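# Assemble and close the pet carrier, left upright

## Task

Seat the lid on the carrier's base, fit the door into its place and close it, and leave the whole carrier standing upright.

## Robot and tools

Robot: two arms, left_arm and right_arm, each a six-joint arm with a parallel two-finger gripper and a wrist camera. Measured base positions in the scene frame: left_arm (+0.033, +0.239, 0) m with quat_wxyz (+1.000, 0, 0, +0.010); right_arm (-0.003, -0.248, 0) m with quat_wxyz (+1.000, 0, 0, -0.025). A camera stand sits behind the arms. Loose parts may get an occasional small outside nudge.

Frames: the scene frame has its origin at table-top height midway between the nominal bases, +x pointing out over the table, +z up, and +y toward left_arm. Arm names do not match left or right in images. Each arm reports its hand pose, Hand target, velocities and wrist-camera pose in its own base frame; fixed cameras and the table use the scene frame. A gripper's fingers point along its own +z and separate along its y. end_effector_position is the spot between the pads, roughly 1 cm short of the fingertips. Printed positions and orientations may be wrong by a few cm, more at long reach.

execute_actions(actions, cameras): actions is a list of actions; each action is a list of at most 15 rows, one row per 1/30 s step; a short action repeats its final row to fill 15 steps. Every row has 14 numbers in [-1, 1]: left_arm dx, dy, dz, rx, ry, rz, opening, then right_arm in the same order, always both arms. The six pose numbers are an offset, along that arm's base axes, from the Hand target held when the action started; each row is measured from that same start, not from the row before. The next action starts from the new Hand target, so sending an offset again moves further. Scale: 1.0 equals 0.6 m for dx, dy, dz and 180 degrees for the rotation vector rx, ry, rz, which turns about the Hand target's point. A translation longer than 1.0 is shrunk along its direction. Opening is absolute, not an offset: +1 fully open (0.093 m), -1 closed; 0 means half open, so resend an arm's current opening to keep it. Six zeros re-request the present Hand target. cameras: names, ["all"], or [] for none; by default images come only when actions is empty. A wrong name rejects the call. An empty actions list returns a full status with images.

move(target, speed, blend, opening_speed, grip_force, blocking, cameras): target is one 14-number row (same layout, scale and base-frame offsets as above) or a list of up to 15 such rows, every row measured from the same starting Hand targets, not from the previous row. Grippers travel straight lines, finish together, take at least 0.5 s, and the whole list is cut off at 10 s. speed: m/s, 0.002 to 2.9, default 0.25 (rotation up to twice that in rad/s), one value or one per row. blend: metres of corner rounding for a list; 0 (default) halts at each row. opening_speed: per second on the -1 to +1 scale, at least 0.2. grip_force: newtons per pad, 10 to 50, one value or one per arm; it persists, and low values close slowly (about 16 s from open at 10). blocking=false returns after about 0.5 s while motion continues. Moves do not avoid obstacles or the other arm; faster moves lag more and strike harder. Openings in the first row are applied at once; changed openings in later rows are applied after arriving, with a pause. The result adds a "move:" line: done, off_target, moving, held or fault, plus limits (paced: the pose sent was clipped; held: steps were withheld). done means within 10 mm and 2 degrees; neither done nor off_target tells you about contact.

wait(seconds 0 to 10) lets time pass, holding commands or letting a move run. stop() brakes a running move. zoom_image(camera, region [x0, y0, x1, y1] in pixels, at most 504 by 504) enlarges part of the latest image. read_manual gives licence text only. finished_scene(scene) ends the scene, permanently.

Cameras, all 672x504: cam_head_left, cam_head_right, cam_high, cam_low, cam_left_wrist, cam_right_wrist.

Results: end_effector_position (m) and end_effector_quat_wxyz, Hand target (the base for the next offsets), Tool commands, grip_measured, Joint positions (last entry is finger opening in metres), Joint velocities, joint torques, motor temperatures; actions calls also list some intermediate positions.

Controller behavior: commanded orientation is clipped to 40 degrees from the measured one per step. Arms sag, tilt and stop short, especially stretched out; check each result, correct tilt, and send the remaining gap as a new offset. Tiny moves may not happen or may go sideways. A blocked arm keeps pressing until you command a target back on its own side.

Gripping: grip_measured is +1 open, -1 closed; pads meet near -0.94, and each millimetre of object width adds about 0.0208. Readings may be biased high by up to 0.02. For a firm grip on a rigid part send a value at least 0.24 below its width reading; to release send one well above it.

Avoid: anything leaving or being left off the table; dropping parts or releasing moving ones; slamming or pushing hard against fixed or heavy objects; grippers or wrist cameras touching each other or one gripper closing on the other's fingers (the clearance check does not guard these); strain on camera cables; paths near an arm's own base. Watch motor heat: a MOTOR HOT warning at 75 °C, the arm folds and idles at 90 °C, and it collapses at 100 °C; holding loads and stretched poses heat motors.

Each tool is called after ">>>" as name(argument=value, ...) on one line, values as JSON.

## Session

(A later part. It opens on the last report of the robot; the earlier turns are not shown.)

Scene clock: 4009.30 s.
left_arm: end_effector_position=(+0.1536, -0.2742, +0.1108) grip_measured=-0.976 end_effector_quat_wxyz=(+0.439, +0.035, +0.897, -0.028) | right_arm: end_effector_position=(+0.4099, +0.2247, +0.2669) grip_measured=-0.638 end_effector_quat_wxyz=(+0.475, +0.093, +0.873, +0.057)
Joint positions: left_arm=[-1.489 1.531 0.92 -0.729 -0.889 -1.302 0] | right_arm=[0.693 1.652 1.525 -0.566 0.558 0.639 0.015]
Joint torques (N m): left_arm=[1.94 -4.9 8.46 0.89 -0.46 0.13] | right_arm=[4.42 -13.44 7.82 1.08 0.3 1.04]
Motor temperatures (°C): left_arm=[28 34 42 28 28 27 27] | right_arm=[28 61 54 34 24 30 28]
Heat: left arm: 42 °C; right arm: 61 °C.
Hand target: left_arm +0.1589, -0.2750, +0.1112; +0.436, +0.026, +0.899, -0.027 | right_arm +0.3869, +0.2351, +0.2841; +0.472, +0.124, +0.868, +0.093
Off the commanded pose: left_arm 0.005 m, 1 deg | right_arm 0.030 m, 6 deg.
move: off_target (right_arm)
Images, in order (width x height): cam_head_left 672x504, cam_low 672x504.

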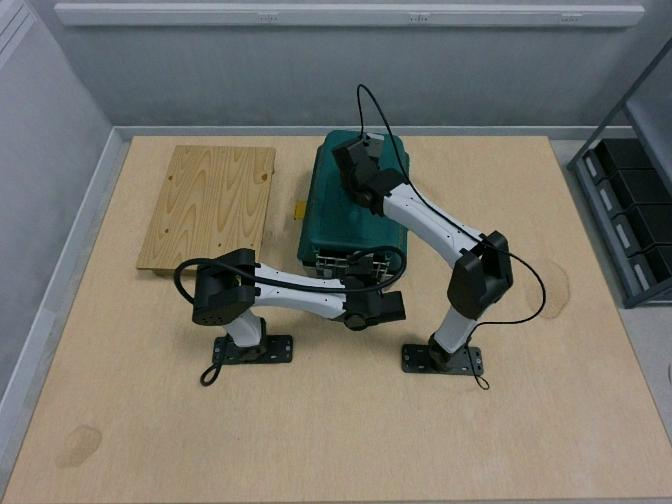

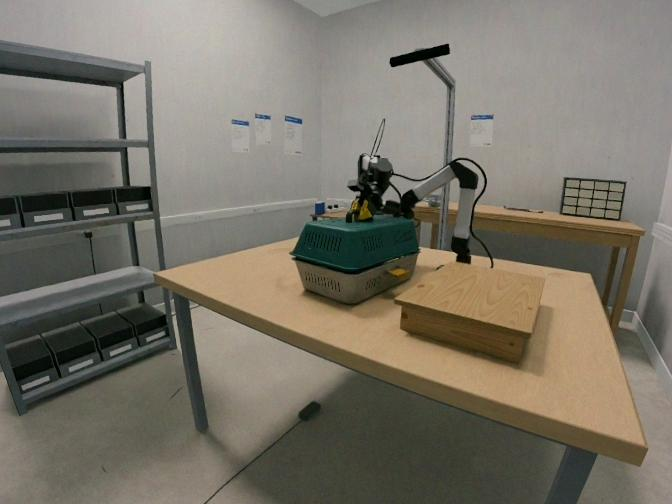

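>>> move(target=[0,0,0,0,0.0,0,-1,0.012,0.0,-0.03,-0.022,-0.006,0,-1], speed=0.06, cameras=["cam_head_left","cam_low"])

>>> zoom_image(camera="cam_head_left", region=[303, 236, 338, 264])

>>> zoom_image(camera="cam_head_left", region=[373, 242, 408, 270])

>>> zoom_image(camera="cam_low", region=[280, 210, 430, 310])

Scene clock: 4035.77 s.
left_arm: end_effector_position=(+0.1536, -0.2742, +0.1108) grip_measured=-0.976 end_effector_quat_wxyz=(+0.439, +0.034, +0.897, -0.028) | right_arm: end_effector_position=(+0.4094, +0.2246, +0.2704) grip_measured=-0.638 end_effector_quat_wxyz=(+0.486, +0.091, +0.867, +0.052)
Joint positions: left_arm=[-1.489 1.531 0.92 -0.729 -0.889 -1.302 0] | right_arm=[0.701 1.644 1.513 -0.543 0.581 0.625 0.015]
Joint torques (N m): left_arm=[1.92 -4.92 8.46 0.89 -0.46 0.13] | right_arm=[4.23 -10.58 4.74 1.5 0.51 0.64]
Motor temperatures (°C): left_arm=[28 34 42 28 28 27 27] | right_arm=[29 67 56 32 24 30 28]
Heat: left arm: 42 °C; right arm: 67 °C.
Hand target: left_arm +0.1589, -0.2751, +0.1112; +0.436, +0.026, +0.899, -0.028 | right_arm +0.3941, +0.2352, +0.2659; +0.484, +0.107, +0.866, +0.064
Off the commanded pose: left_arm 0.005 m, 1 deg | right_arm 0.019 m, 2 deg.
move: off_target (right_arm)
Images, in order (width x height): cam_head_left 672x504, cam_low 672x504.

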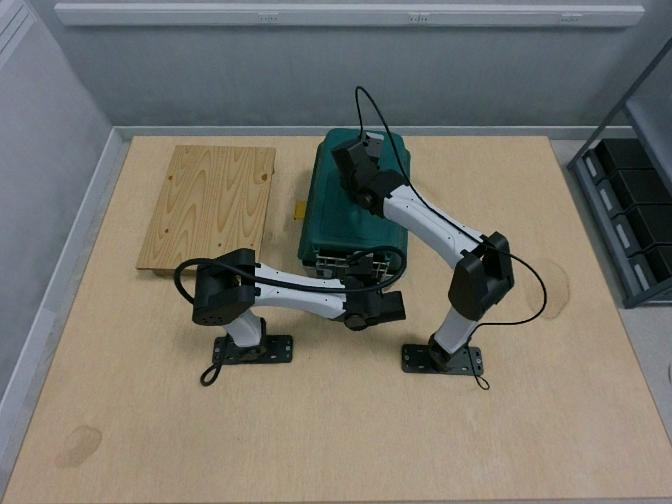

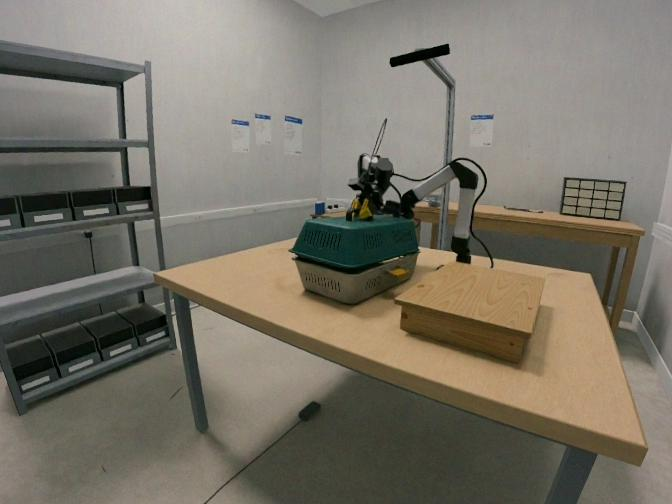

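Scaled by 14.400 from the camera's 672x504 image, which has a finer 960x720 frame.

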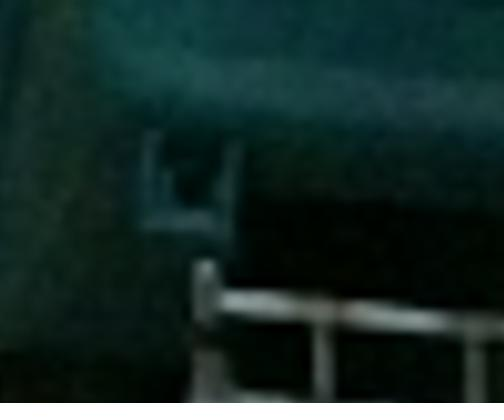

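Scaled by 14.400 from the camera's 672x504 image, which has a finer 960x720 frame.

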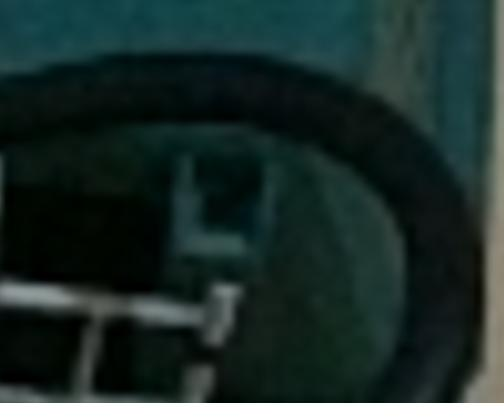

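Scaled by 3.360 from the camera's 672x504 image, which has a finer 960x720 frame.

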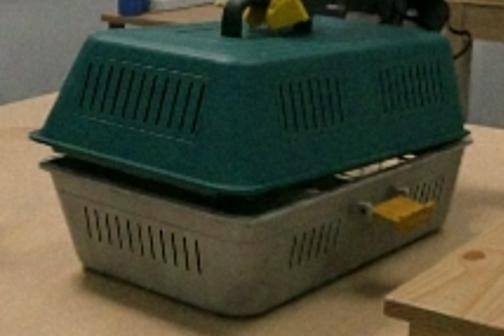

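>>> wait(seconds=0, cameras=["all"])

>>> zoom_image(camera="cam_head_right", region=[290, 220, 410, 310])

>>> zoom_image(camera="cam_head_left", region=[295, 230, 345, 280])

>>> zoom_image(camera="cam_head_left", region=[360, 230, 410, 280])

>>> zoom_image(camera="cam_high", region=[290, 230, 350, 350])

Scene clock: 4053.30 s.
left_arm: end_effector_position=(+0.1536, -0.2742, +0.1108) grip_measured=-0.976 end_effector_quat_wxyz=(+0.439, +0.034, +0.897, -0.028) | right_arm: end_effector_position=(+0.4094, +0.2246, +0.2704) grip_measured=-0.638 end_effector_quat_wxyz=(+0.486, +0.091, +0.867, +0.052)
Joint positions: left_arm=[-1.489 1.531 0.92 -0.729 -0.889 -1.302 0] | right_arm=[0.701 1.644 1.513 -0.543 0.581 0.625 0.015]
Joint torques (N m): left_arm=[1.92 -4.9 8.46 0.89 -0.46 0.13] | right_arm=[4.26 -10.58 4.74 1.51 0.5 0.65]
Motor temperatures (°C): left_arm=[28 33 42 28 28 27 27] | right_arm=[29 64 54 33 24 30 28]
Heat: left arm: 42 °C; right arm: 64 °C.
Hand target: left_arm +0.1589, -0.2751, +0.1112; +0.436, +0.026, +0.899, -0.028 | right_arm +0.3941, +0.2352, +0.2659; +0.484, +0.107, +0.866, +0.064
Tool commands: left_gripper/opening=-1.0 right_gripper/opening=-1.0
Off the commanded pose: left_arm 0.005 m, 1 deg | right_arm 0.019 m, 2 deg.

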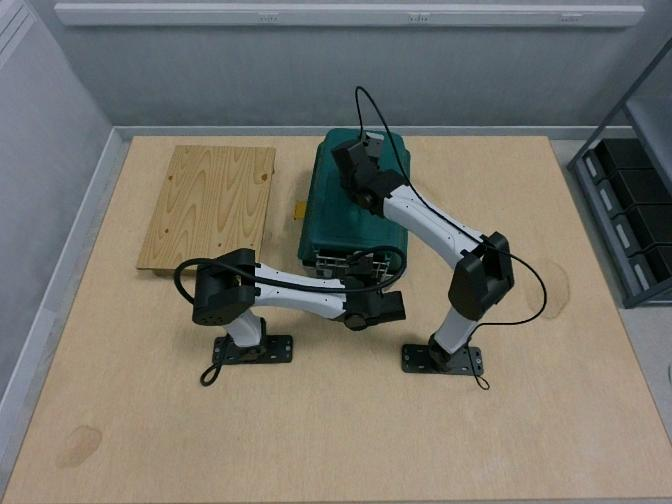

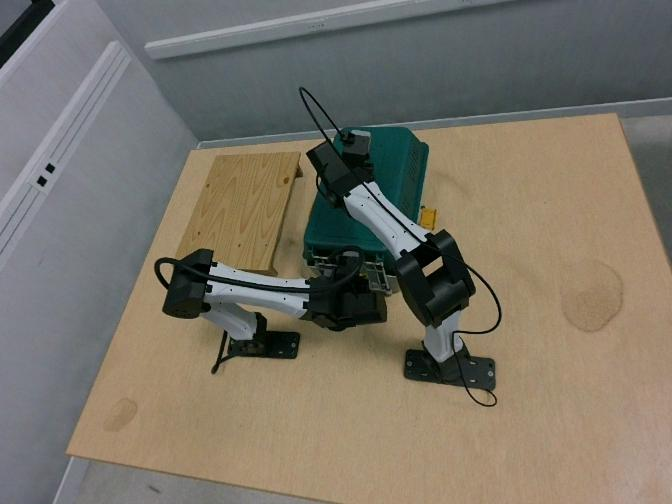

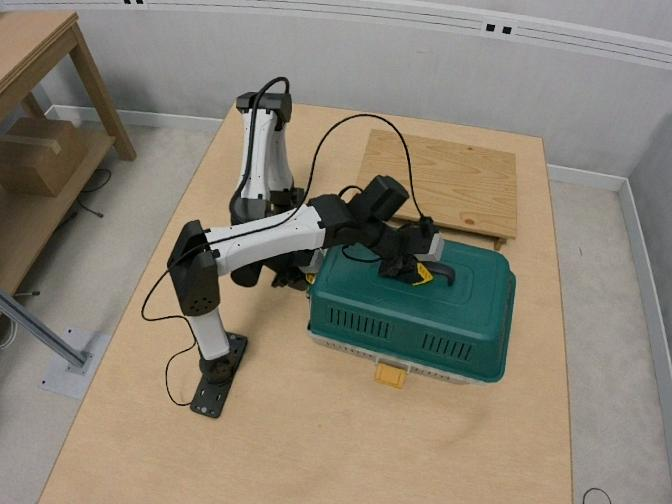

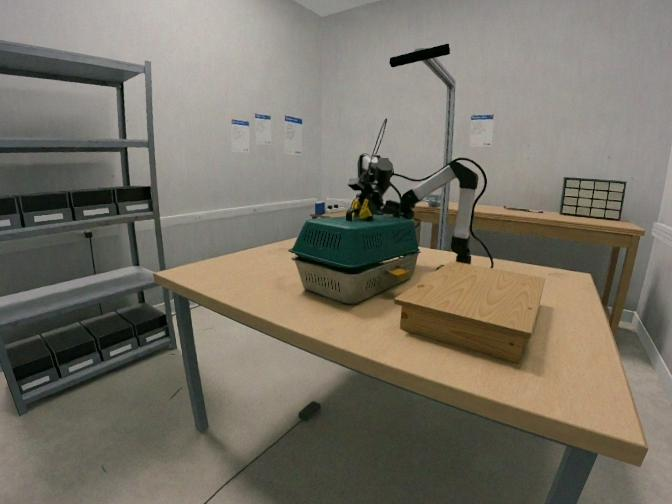

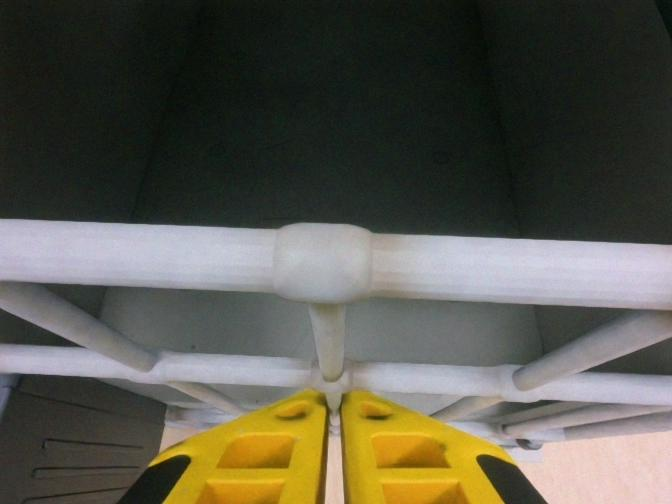

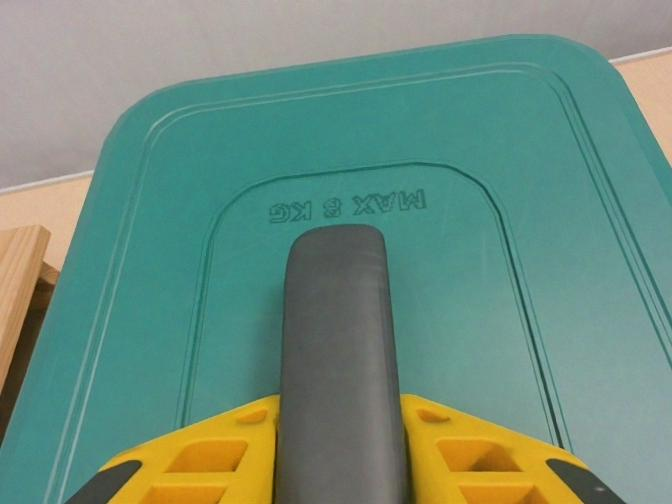

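Scaled by 4.200 from the camera's 672x504 image, which has a finer 960x720 frame.

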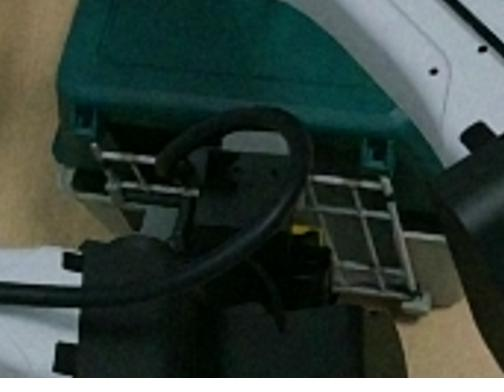

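Scaled by 10.080 from the camera's 672x504 image, which has a finer 960x720 frame.

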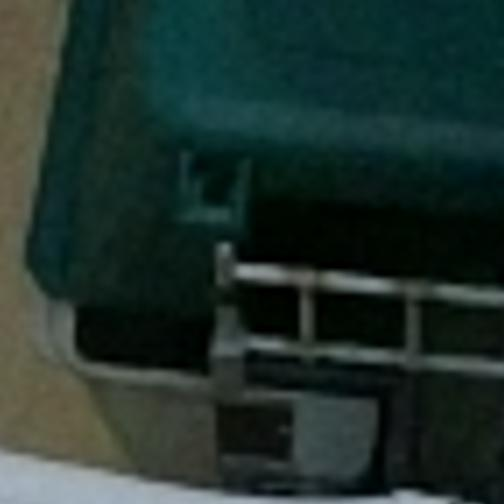

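Scaled by 10.080 from the camera's 672x504 image, which has a finer 960x720 frame.

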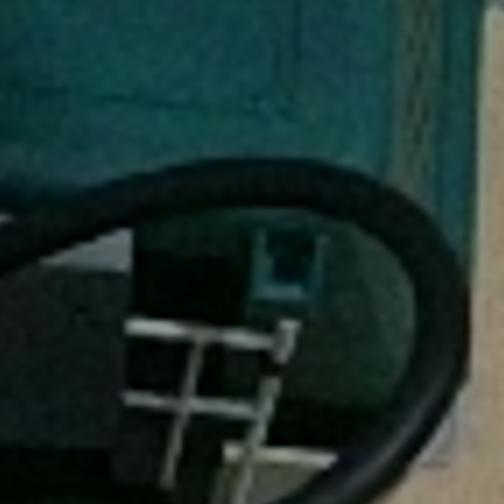

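Scaled by 4.200 from the camera's 672x504 image, which has a finer 960x720 frame.

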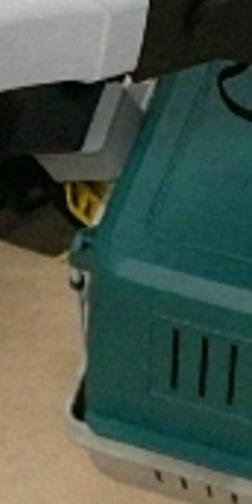

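>>> move(target=[0,0,0,0,0.0,0,-1,0.006,-0.008,0.06,0,0.004,0,-1], speed=0.06, cameras=["cam_low","cam_head_left"])

>>> zoom_image(camera="cam_head_left", region=[280, 210, 410, 310])

>>> zoom_image(camera="cam_low", region=[280, 210, 430, 310])

Scene clock: 4067.40 s.
left_arm: end_effector_position=(+0.1537, -0.2742, +0.1108) grip_measured=-0.976 end_effector_quat_wxyz=(+0.439, +0.034, +0.897, -0.028) | right_arm: end_effector_position=(+0.4039, +0.2218, +0.2867) grip_measured=-0.638 end_effector_quat_wxyz=(+0.473, +0.093, +0.875, +0.043)
Joint positions: left_arm=[-1.489 1.531 0.92 -0.729 -0.89 -1.302 0] | right_arm=[0.705 1.658 1.623 -0.684 0.585 0.646 0.015]
Joint torques (N m): left_arm=[1.92 -4.9 8.46 0.89 -0.46 0.13] | right_arm=[2.35 -9.77 10.15 1.32 0.32 0.37]
Motor temperatures (°C): left_arm=[28 33 42 28 28 27 27] | right_arm=[29 62 53 33 24 30 28]
Heat: left arm: 42 °C; right arm: 62 °C.
Hand target: left_arm +0.1589, -0.2751, +0.1112; +0.436, +0.026, +0.899, -0.028 | right_arm +0.3977, +0.2303, +0.3020; +0.479, +0.107, +0.869, +0.064
Off the commanded pose: left_arm 0.005 m, 1 deg | right_arm 0.019 m, 3 deg.
move: off_target (right_arm)
Images, in order (width x height): cam_head_left 672x504, cam_low 672x504.

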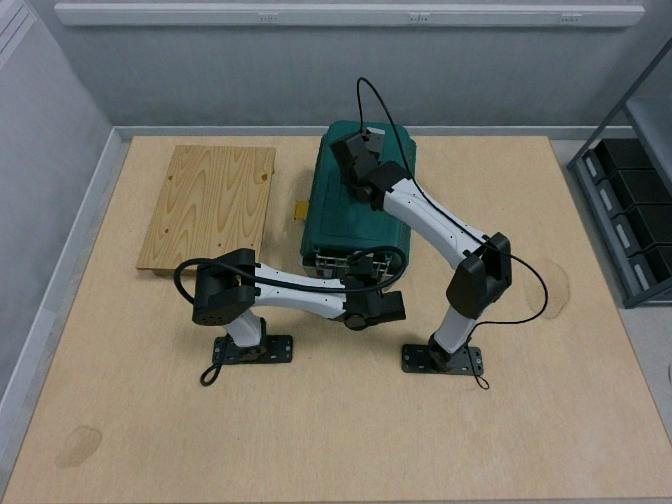

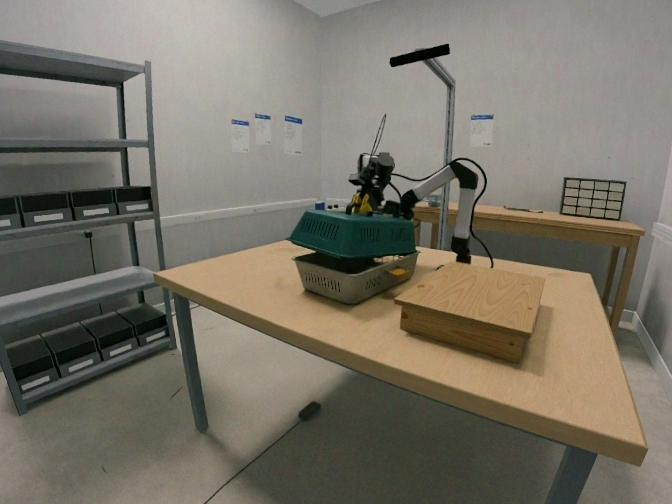

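Scaled by 3.877 from the camera's 672x504 image, which has a finer 960x720 frame.

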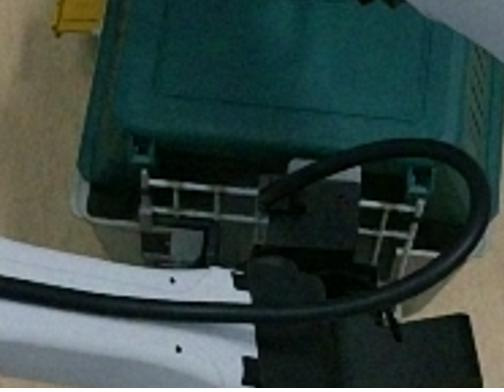

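Scaled by 3.360 from the camera's 672x504 image, which has a finer 960x720 frame.

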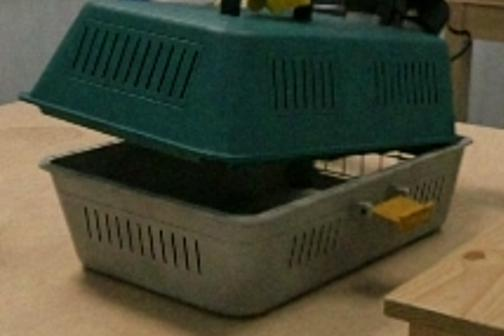

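>>> move(target=[0,0,0,0,0.0,0,-1,-0.006,0,-0.01,0,0.02,0,-1], speed=0.06, cameras=["cam_low","cam_head_left"])

>>> zoom_image(camera="cam_head_left", region=[280, 210, 410, 310])

>>> zoom_image(camera="cam_low", region=[280, 210, 430, 310])

Scene clock: 4080.93 s.
left_arm: end_effector_position=(+0.1537, -0.2742, +0.1108) grip_measured=-0.976 end_effector_quat_wxyz=(+0.439, +0.034, +0.897, -0.028) | right_arm: end_effector_position=(+0.4027, +0.2215, +0.2874) grip_measured=-0.638 end_effector_quat_wxyz=(+0.459, +0.097, +0.882, +0.037)
Joint positions: left_arm=[-1.489 1.531 0.92 -0.729 -0.89 -1.302 0] | right_arm=[0.705 1.682 1.679 -0.756 0.58 0.67 0.015]
Joint torques (N m): left_arm=[1.94 -4.9 8.46 0.89 -0.46 0.13] | right_arm=[1.99 -9.69 9.92 1.1 0.1 0.47]
Motor temperatures (°C): left_arm=[28 33 42 28 28 27 27] | right_arm=[29 63 55 33 24 29 28]
Heat: left arm: 42 °C; right arm: 63 °C.
Hand target: left_arm +0.1589, -0.2751, +0.1112; +0.436, +0.026, +0.899, -0.028 | right_arm +0.3941, +0.2303, +0.2961; +0.451, +0.109, +0.884, +0.060
Off the commanded pose: left_arm 0.005 m, 1 deg | right_arm 0.015 m, 3 deg.
move: off_target (right_arm)
Images, in order (width x height): cam_head_left 672x504, cam_low 672x504.

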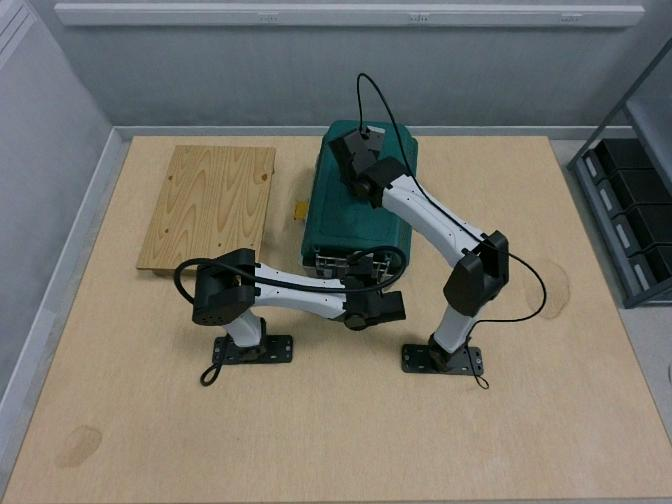

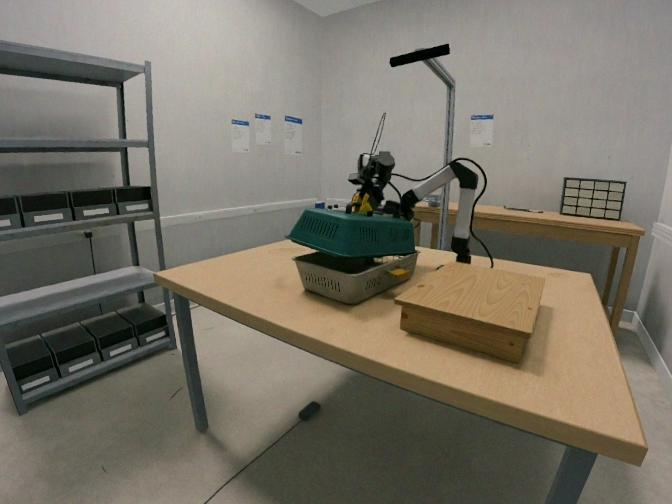

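Scaled by 3.877 from the camera's 672x504 image, which has a finer 960x720 frame.

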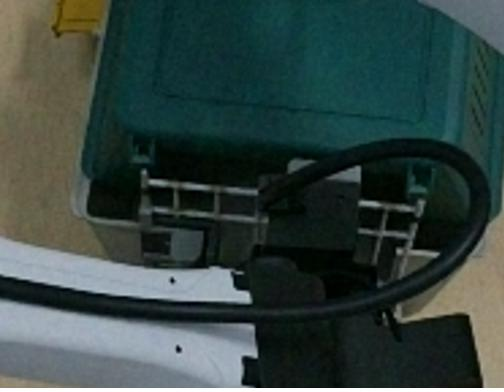

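Scaled by 3.360 from the camera's 672x504 image, which has a finer 960x720 frame.

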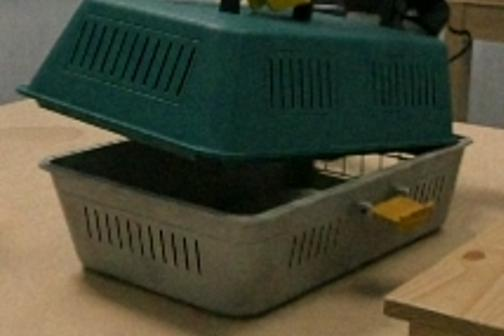

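>>> move(target=[0,0,0,0,0.0,0,-1,-0.006,0,-0.004,0.008,0.03,0,-1], speed=0.06, cameras=["cam_low","cam_head_left"])

>>> zoom_image(camera="cam_head_left", region=[280, 210, 410, 310])

>>> zoom_image(camera="cam_low", region=[280, 210, 430, 310])

Scene clock: 4093.63 s.
left_arm: end_effector_position=(+0.1537, -0.2742, +0.1108) grip_measured=-0.976 end_effector_quat_wxyz=(+0.439, +0.034, +0.897, -0.028) | right_arm: end_effector_position=(+0.4014, +0.2246, +0.2879) grip_measured=-0.638 end_effector_quat_wxyz=(+0.427, +0.101, +0.898, +0.043)
Joint positions: left_arm=[-1.489 1.531 0.92 -0.729 -0.89 -1.302 0] | right_arm=[0.695 1.729 1.788 -0.88 0.527 0.707 0.015]
Joint torques (N m): left_arm=[1.92 -4.9 8.46 0.89 -0.46 0.13] | right_arm=[1.39 -10.18 9.73 0.85 -0.03 0.59]
Motor temperatures (°C): left_arm=[28 33 42 28 28 27 27] | right_arm=[28 62 56 32 24 29 28]
Heat: left arm: 42 °C; right arm: 62 °C.
Hand target: left_arm +0.1589, -0.2751, +0.1112; +0.436, +0.026, +0.899, -0.028 | right_arm +0.3905, +0.2303, +0.2936; +0.408, +0.118, +0.903, +0.066
Off the commanded pose: left_arm 0.005 m, 1 deg | right_arm 0.014 m, 4 deg.
move: off_target (right_arm)
Images, in order (width x height): cam_head_left 672x504, cam_low 672x504.

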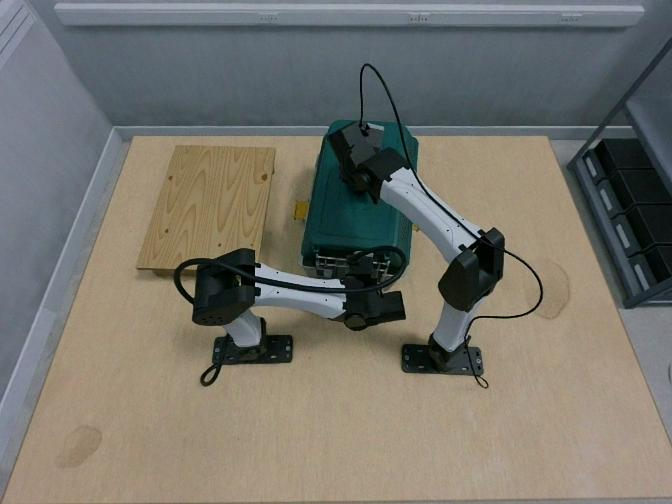

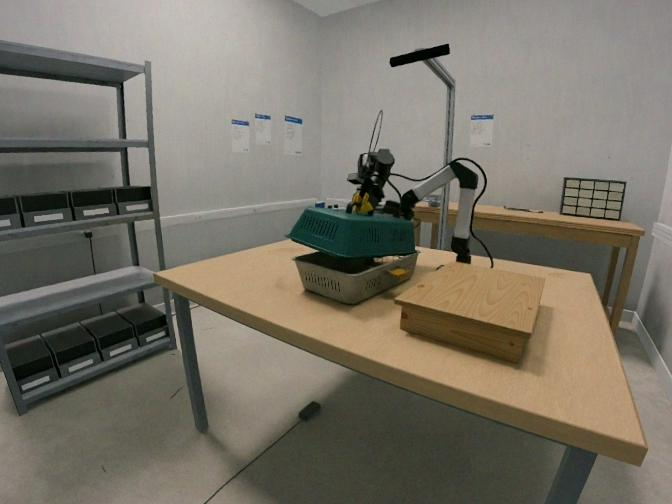

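Scaled by 3.877 from the camera's 672x504 image, which has a finer 960x720 frame.

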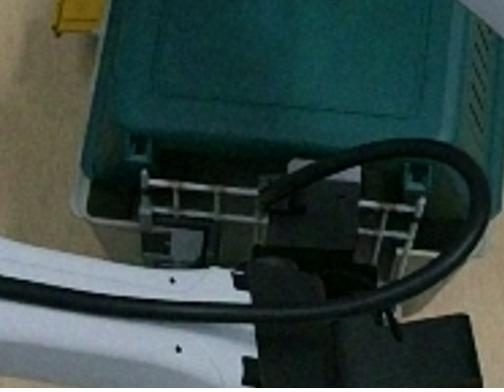

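Scaled by 3.360 from the camera's 672x504 image, which has a finer 960x720 frame.

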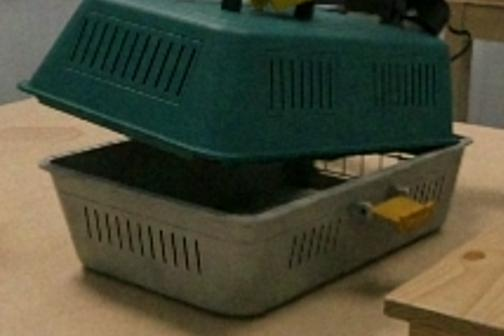

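>>> move(target=[0,0,0,0,0.0,0,-1,0.006,0,0.04,0,-0.018,0,-1], speed=0.05, cameras=["cam_low","cam_head_left","cam_right_wrist"])

>>> zoom_image(camera="cam_head_left", region=[280, 210, 410, 310])

>>> zoom_image(camera="cam_low", region=[280, 190, 430, 310])

Scene clock: 4109.07 s.
left_arm: end_effector_position=(+0.1537, -0.2742, +0.1108) grip_measured=-0.976 end_effector_quat_wxyz=(+0.439, +0.034, +0.897, -0.028) | right_arm: end_effector_position=(+0.3986, +0.2224, +0.3009) grip_measured=-0.638 end_effector_quat_wxyz=(+0.425, +0.107, +0.898, +0.046)
Joint positions: left_arm=[-1.489 1.531 0.92 -0.729 -0.89 -1.302 0] | right_arm=[0.695 1.734 1.85 -0.94 0.526 0.723 0.015]
Joint torques (N m): left_arm=[1.92 -4.9 8.46 0.89 -0.46 0.13] | right_arm=[1.74 -10.14 10.09 1.29 0.21 0.19]
Motor temperatures (°C): left_arm=[28 33 42 28 28 27 27] | right_arm=[28 60 60 31 24 29 28]
Heat: left arm: 42 °C; right arm: 60 °C.
Hand target: left_arm +0.1589, -0.2751, +0.1112; +0.436, +0.026, +0.899, -0.028 | right_arm +0.3941, +0.2303, +0.3176; +0.433, +0.116, +0.891, +0.069
Off the commanded pose: left_arm 0.005 m, 1 deg | right_arm 0.019 m, 3 deg.
move: off_target (right_arm)
Images, in order (width x height): cam_head_left 672x504, cam_low 672x504, cam_right_wrist 672x504.

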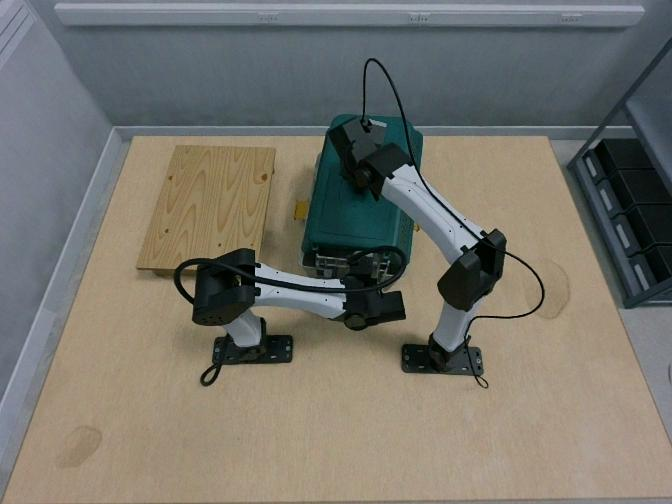

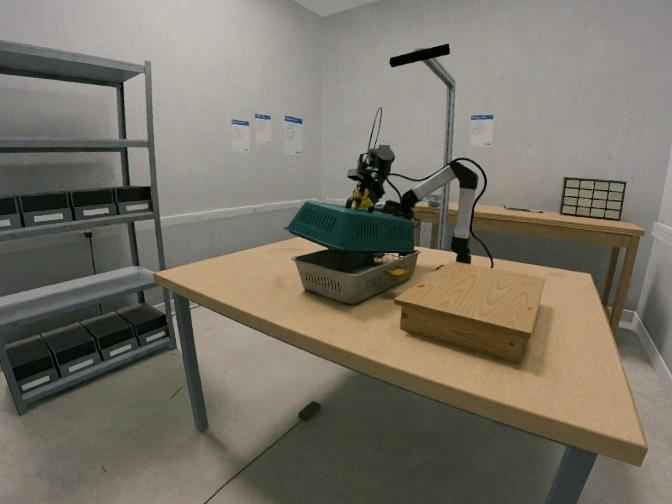

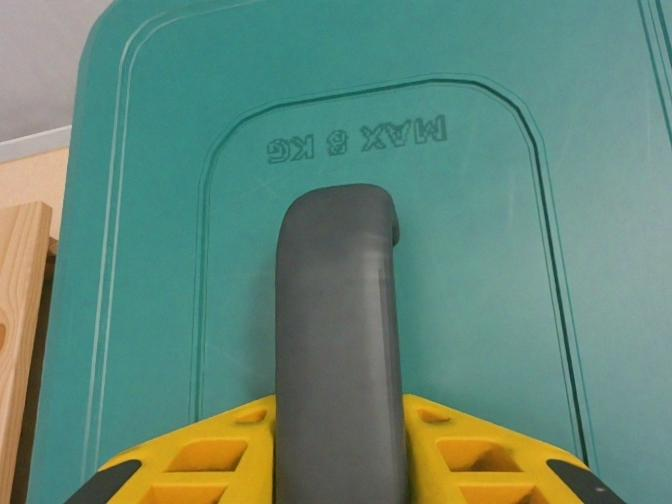

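Scaled by 3.877 from the camera's 672x504 image, which has a finer 960x720 frame.

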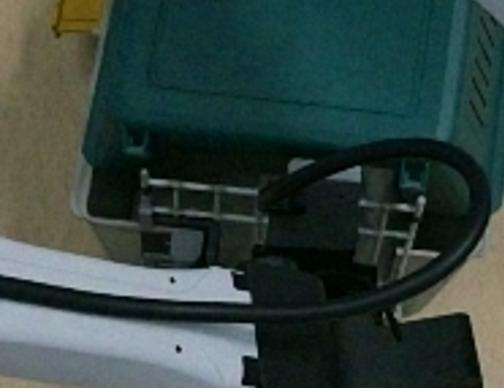

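Scaled by 3.360 from the camera's 672x504 image, which has a finer 960x720 frame.

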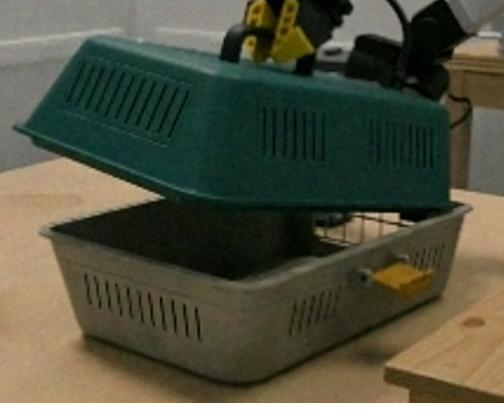

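>>> move(target=[0,0,0,0,0.0,0,-1,0.01,0,0.05,0,-0.01,0,-1], speed=0.05, cameras=["cam_low","cam_head_left"])

>>> zoom_image(camera="cam_head_left", region=[280, 210, 410, 310])

>>> zoom_image(camera="cam_low", region=[280, 190, 430, 310])

Scene clock: 4124.13 s.
left_arm: end_effector_position=(+0.1551, -0.2744, +0.1108) grip_measured=-0.976 end_effector_quat_wxyz=(+0.439, +0.032, +0.898, -0.029) | right_arm: end_effector_position=(+0.3948, +0.2249, +0.3236) grip_measured=-0.638 end_effector_quat_wxyz=(+0.417, +0.105, +0.901, +0.049)
Joint positions: left_arm=[-1.484 1.531 0.92 -0.724 -0.888 -1.3 0] | right_arm=[0.701 1.781 2.017 -1.074 0.514 0.731 0.015]
Joint torques (N m): left_arm=[1.37 -4.89 8.47 0.84 -0.47 0.11] | right_arm=[0.9 -10.02 9.88 1.74 0.43 -0.09]
Motor temperatures (°C): left_arm=[28 33 42 28 28 27 27] | right_arm=[28 58 63 32 24 29 28]
Heat: left arm: 42 °C; right arm: 63 °C.
Hand target: left_arm +0.1589, -0.2751, +0.1112; +0.436, +0.026, +0.899, -0.028 | right_arm +0.4001, +0.2303, +0.3476; +0.447, +0.115, +0.884, +0.071
Off the commanded pose: left_arm 0.004 m, 1 deg | right_arm 0.025 m, 5 deg.
move: off_target (right_arm)
Images, in order (width x height): cam_head_left 672x504, cam_low 672x504.

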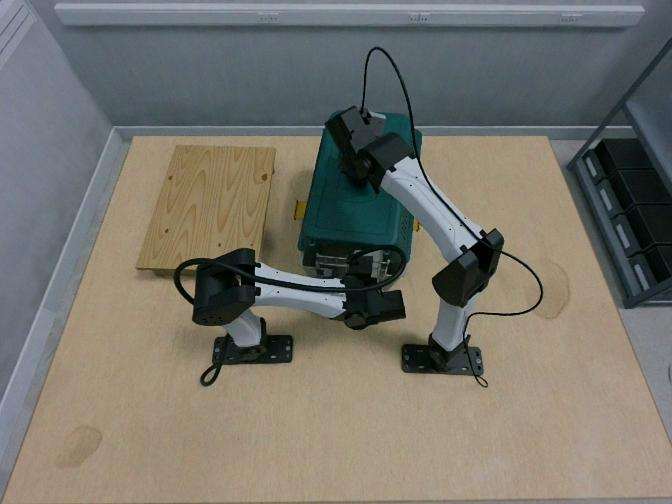

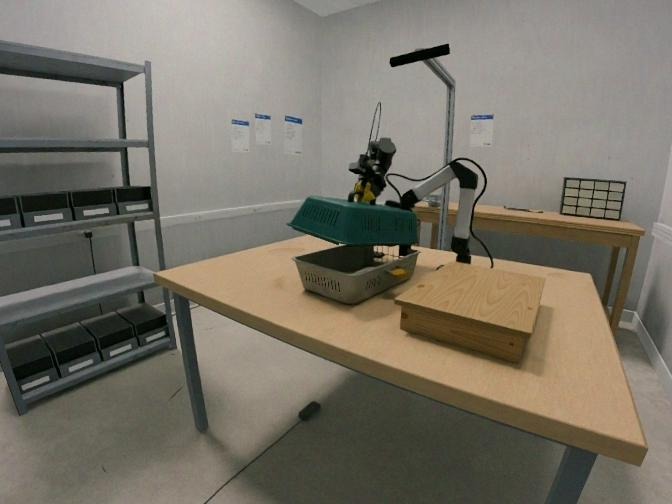

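Scaled by 3.877 from the camera's 672x504 image, which has a finer 960x720 frame.

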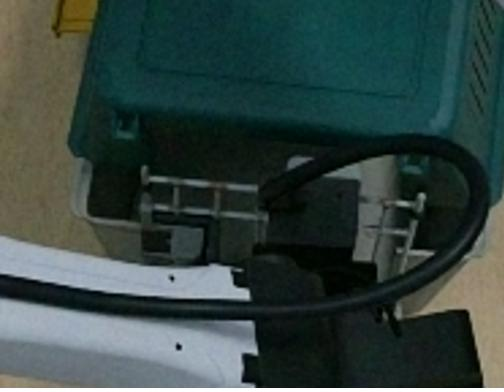

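Scaled by 3.360 from the camera's 672x504 image, which has a finer 960x720 frame.

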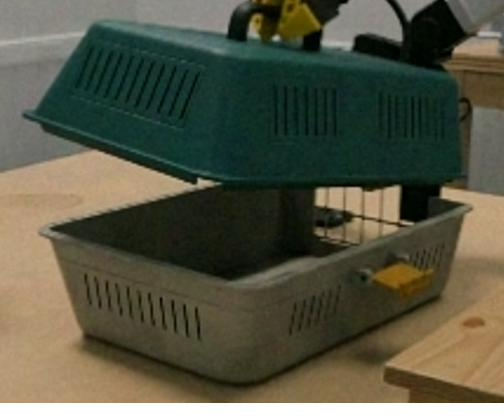

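>>> move(target=[0,0,0,0,0.0,0,-1,0.01,0,0.03,0,0.055,0,-1], speed=0.1, cameras=["cam_low","cam_head_left"])

>>> zoom_image(camera="cam_head_left", region=[280, 190, 410, 310])

>>> zoom_image(camera="cam_low", region=[280, 170, 430, 310])

>>> zoom_image(camera="cam_head_left", region=[350, 240, 420, 310])

Scene clock: 4141.07 s.
left_arm: end_effector_position=(+0.1551, -0.2744, +0.1108) grip_measured=-0.976 end_effector_quat_wxyz=(+0.439, +0.032, +0.898, -0.029) | right_arm: end_effector_position=(+0.4008, +0.2323, +0.3502) grip_measured=-0.638 end_effector_quat_wxyz=(+0.363, +0.103, +0.924, +0.056)
Joint positions: left_arm=[-1.484 1.531 0.92 -0.724 -0.888 -1.3 0] | right_arm=[0.672 2.148 2.808 -1.584 0.415 0.754 0.015]
Joint torques (N m): left_arm=[1.37 -4.9 8.47 0.84 -0.48 0.11] | right_arm=[-0.47 -11.43 7.6 1.52 0.31 -0.06]
Motor temperatures (°C): left_arm=[28 33 42 28 28 27 27] | right_arm=[28 59 63 33 24 29 28]
Heat: left arm: 42 °C; right arm: 63 °C.
Hand target: left_arm +0.1589, -0.2751, +0.1112; +0.436, +0.026, +0.899, -0.028 | right_arm +0.4061, +0.2302, +0.3656; +0.369, +0.121, +0.920, +0.061
Off the commanded pose: left_arm 0.004 m, 1 deg | right_arm 0.016 m, 2 deg.
joint read past its limit (right arm) — joint 4 (wrist pitch), lower limit.
joint sent to its limit (right arm) — joint 4 (wrist pitch), lower limit. The joint targets still meet the commanded pose.
move: off_target (right_arm)
Images, in order (width x height): cam_head_left 672x504, cam_low 672x504.

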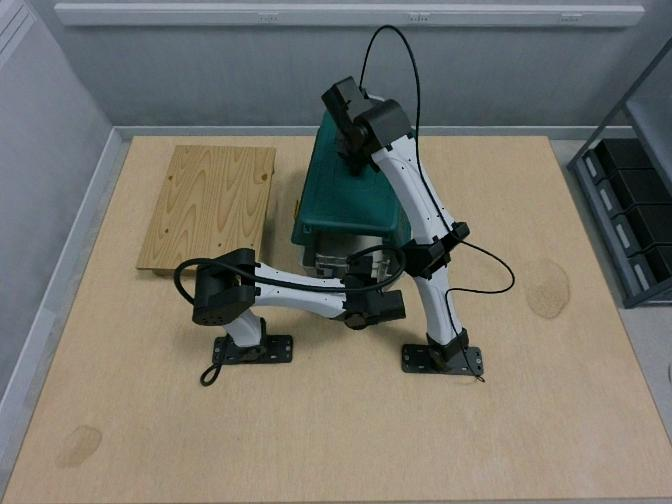

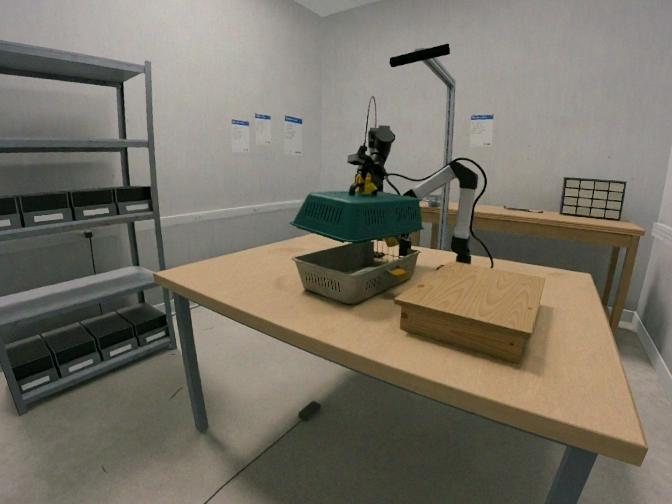

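Scaled by 3.877 from the camera's 672x504 image, which has a finer 960x720 frame.

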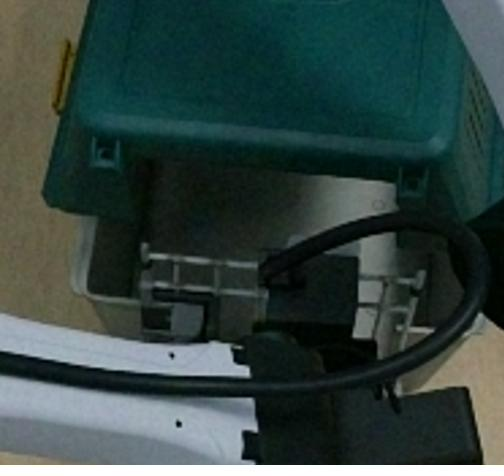

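Scaled by 3.360 from the camera's 672x504 image, which has a finer 960x720 frame.

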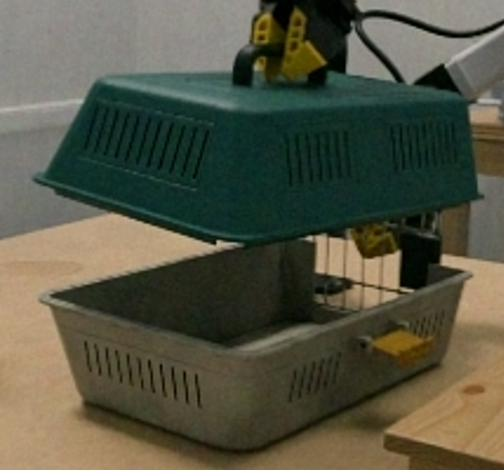

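Scaled by 7.200 from the camera's 672x504 image, which has a finer 960x720 frame.

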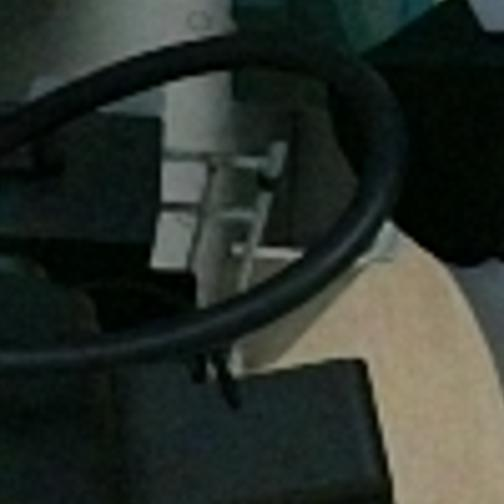

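>>> move(target=[0,0,0,0,0.0,0,-1,-0.006,-0.027,-0.075,0.015,-0.004,0,-1], speed=0.08, cameras=["cam_low","cam_head_left"])

>>> zoom_image(camera="cam_head_left", region=[280, 190, 410, 310])

>>> zoom_image(camera="cam_low", region=[280, 190, 430, 310])

Scene clock: 4159.93 s.
left_arm: end_effector_position=(+0.1541, -0.2743, +0.1105) grip_measured=-0.976 end_effector_quat_wxyz=(+0.438, +0.034, +0.898, -0.028) | right_arm: end_effector_position=(+0.4102, +0.2172, +0.3070) grip_measured=-0.638 end_effector_quat_wxyz=(+0.366, +0.120, +0.921, +0.065)
Joint positions: left_arm=[-1.486 1.531 0.921 -0.728 -0.886 -1.299 0] | right_arm=[0.624 1.856 2.112 -1.152 0.386 0.746 0.015]
Joint torques (N m): left_arm=[1.62 -4.9 8.43 0.88 -0.5 0.11] | right_arm=[0.21 -13.64 5.71 1.32 0.08 0.06]
Motor temperatures (°C): left_arm=[28 33 42 28 28 27 27] | right_arm=[28 61 61 34 24 28 28]
Heat: left arm: 42 °C; right arm: 61 °C.
Hand target: left_arm +0.1589, -0.2751, +0.1112; +0.436, +0.026, +0.899, -0.027 | right_arm +0.4025, +0.2142, +0.3206; +0.372, +0.129, +0.916, +0.084
Off the commanded pose: left_arm 0.005 m, 1 deg | right_arm 0.016 m, 2 deg.
move: off_target (right_arm)
Images, in order (width x height): cam_head_left 672x504, cam_low 672x504.

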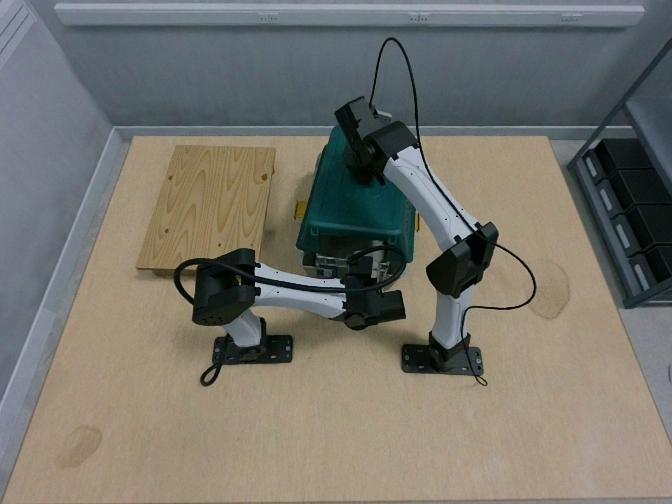

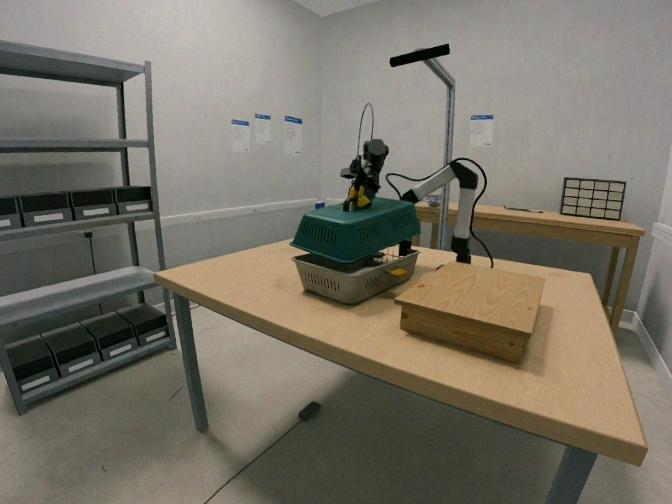

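Scaled by 3.877 from the camera's 672x504 image, which has a finer 960x720 frame.

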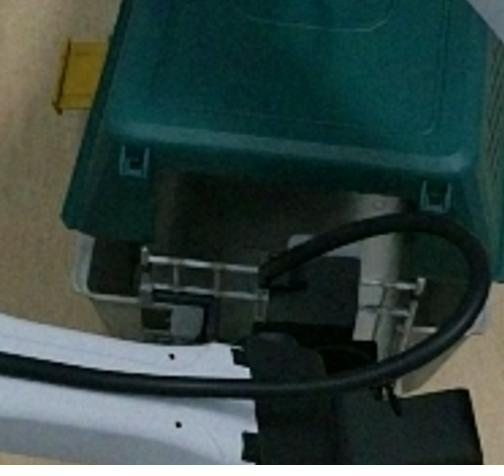

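Scaled by 3.360 from the camera's 672x504 image, which has a finer 960x720 frame.

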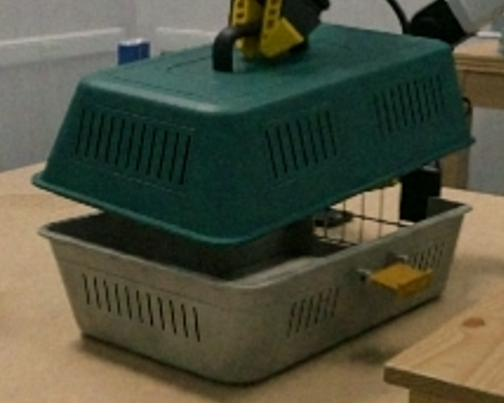

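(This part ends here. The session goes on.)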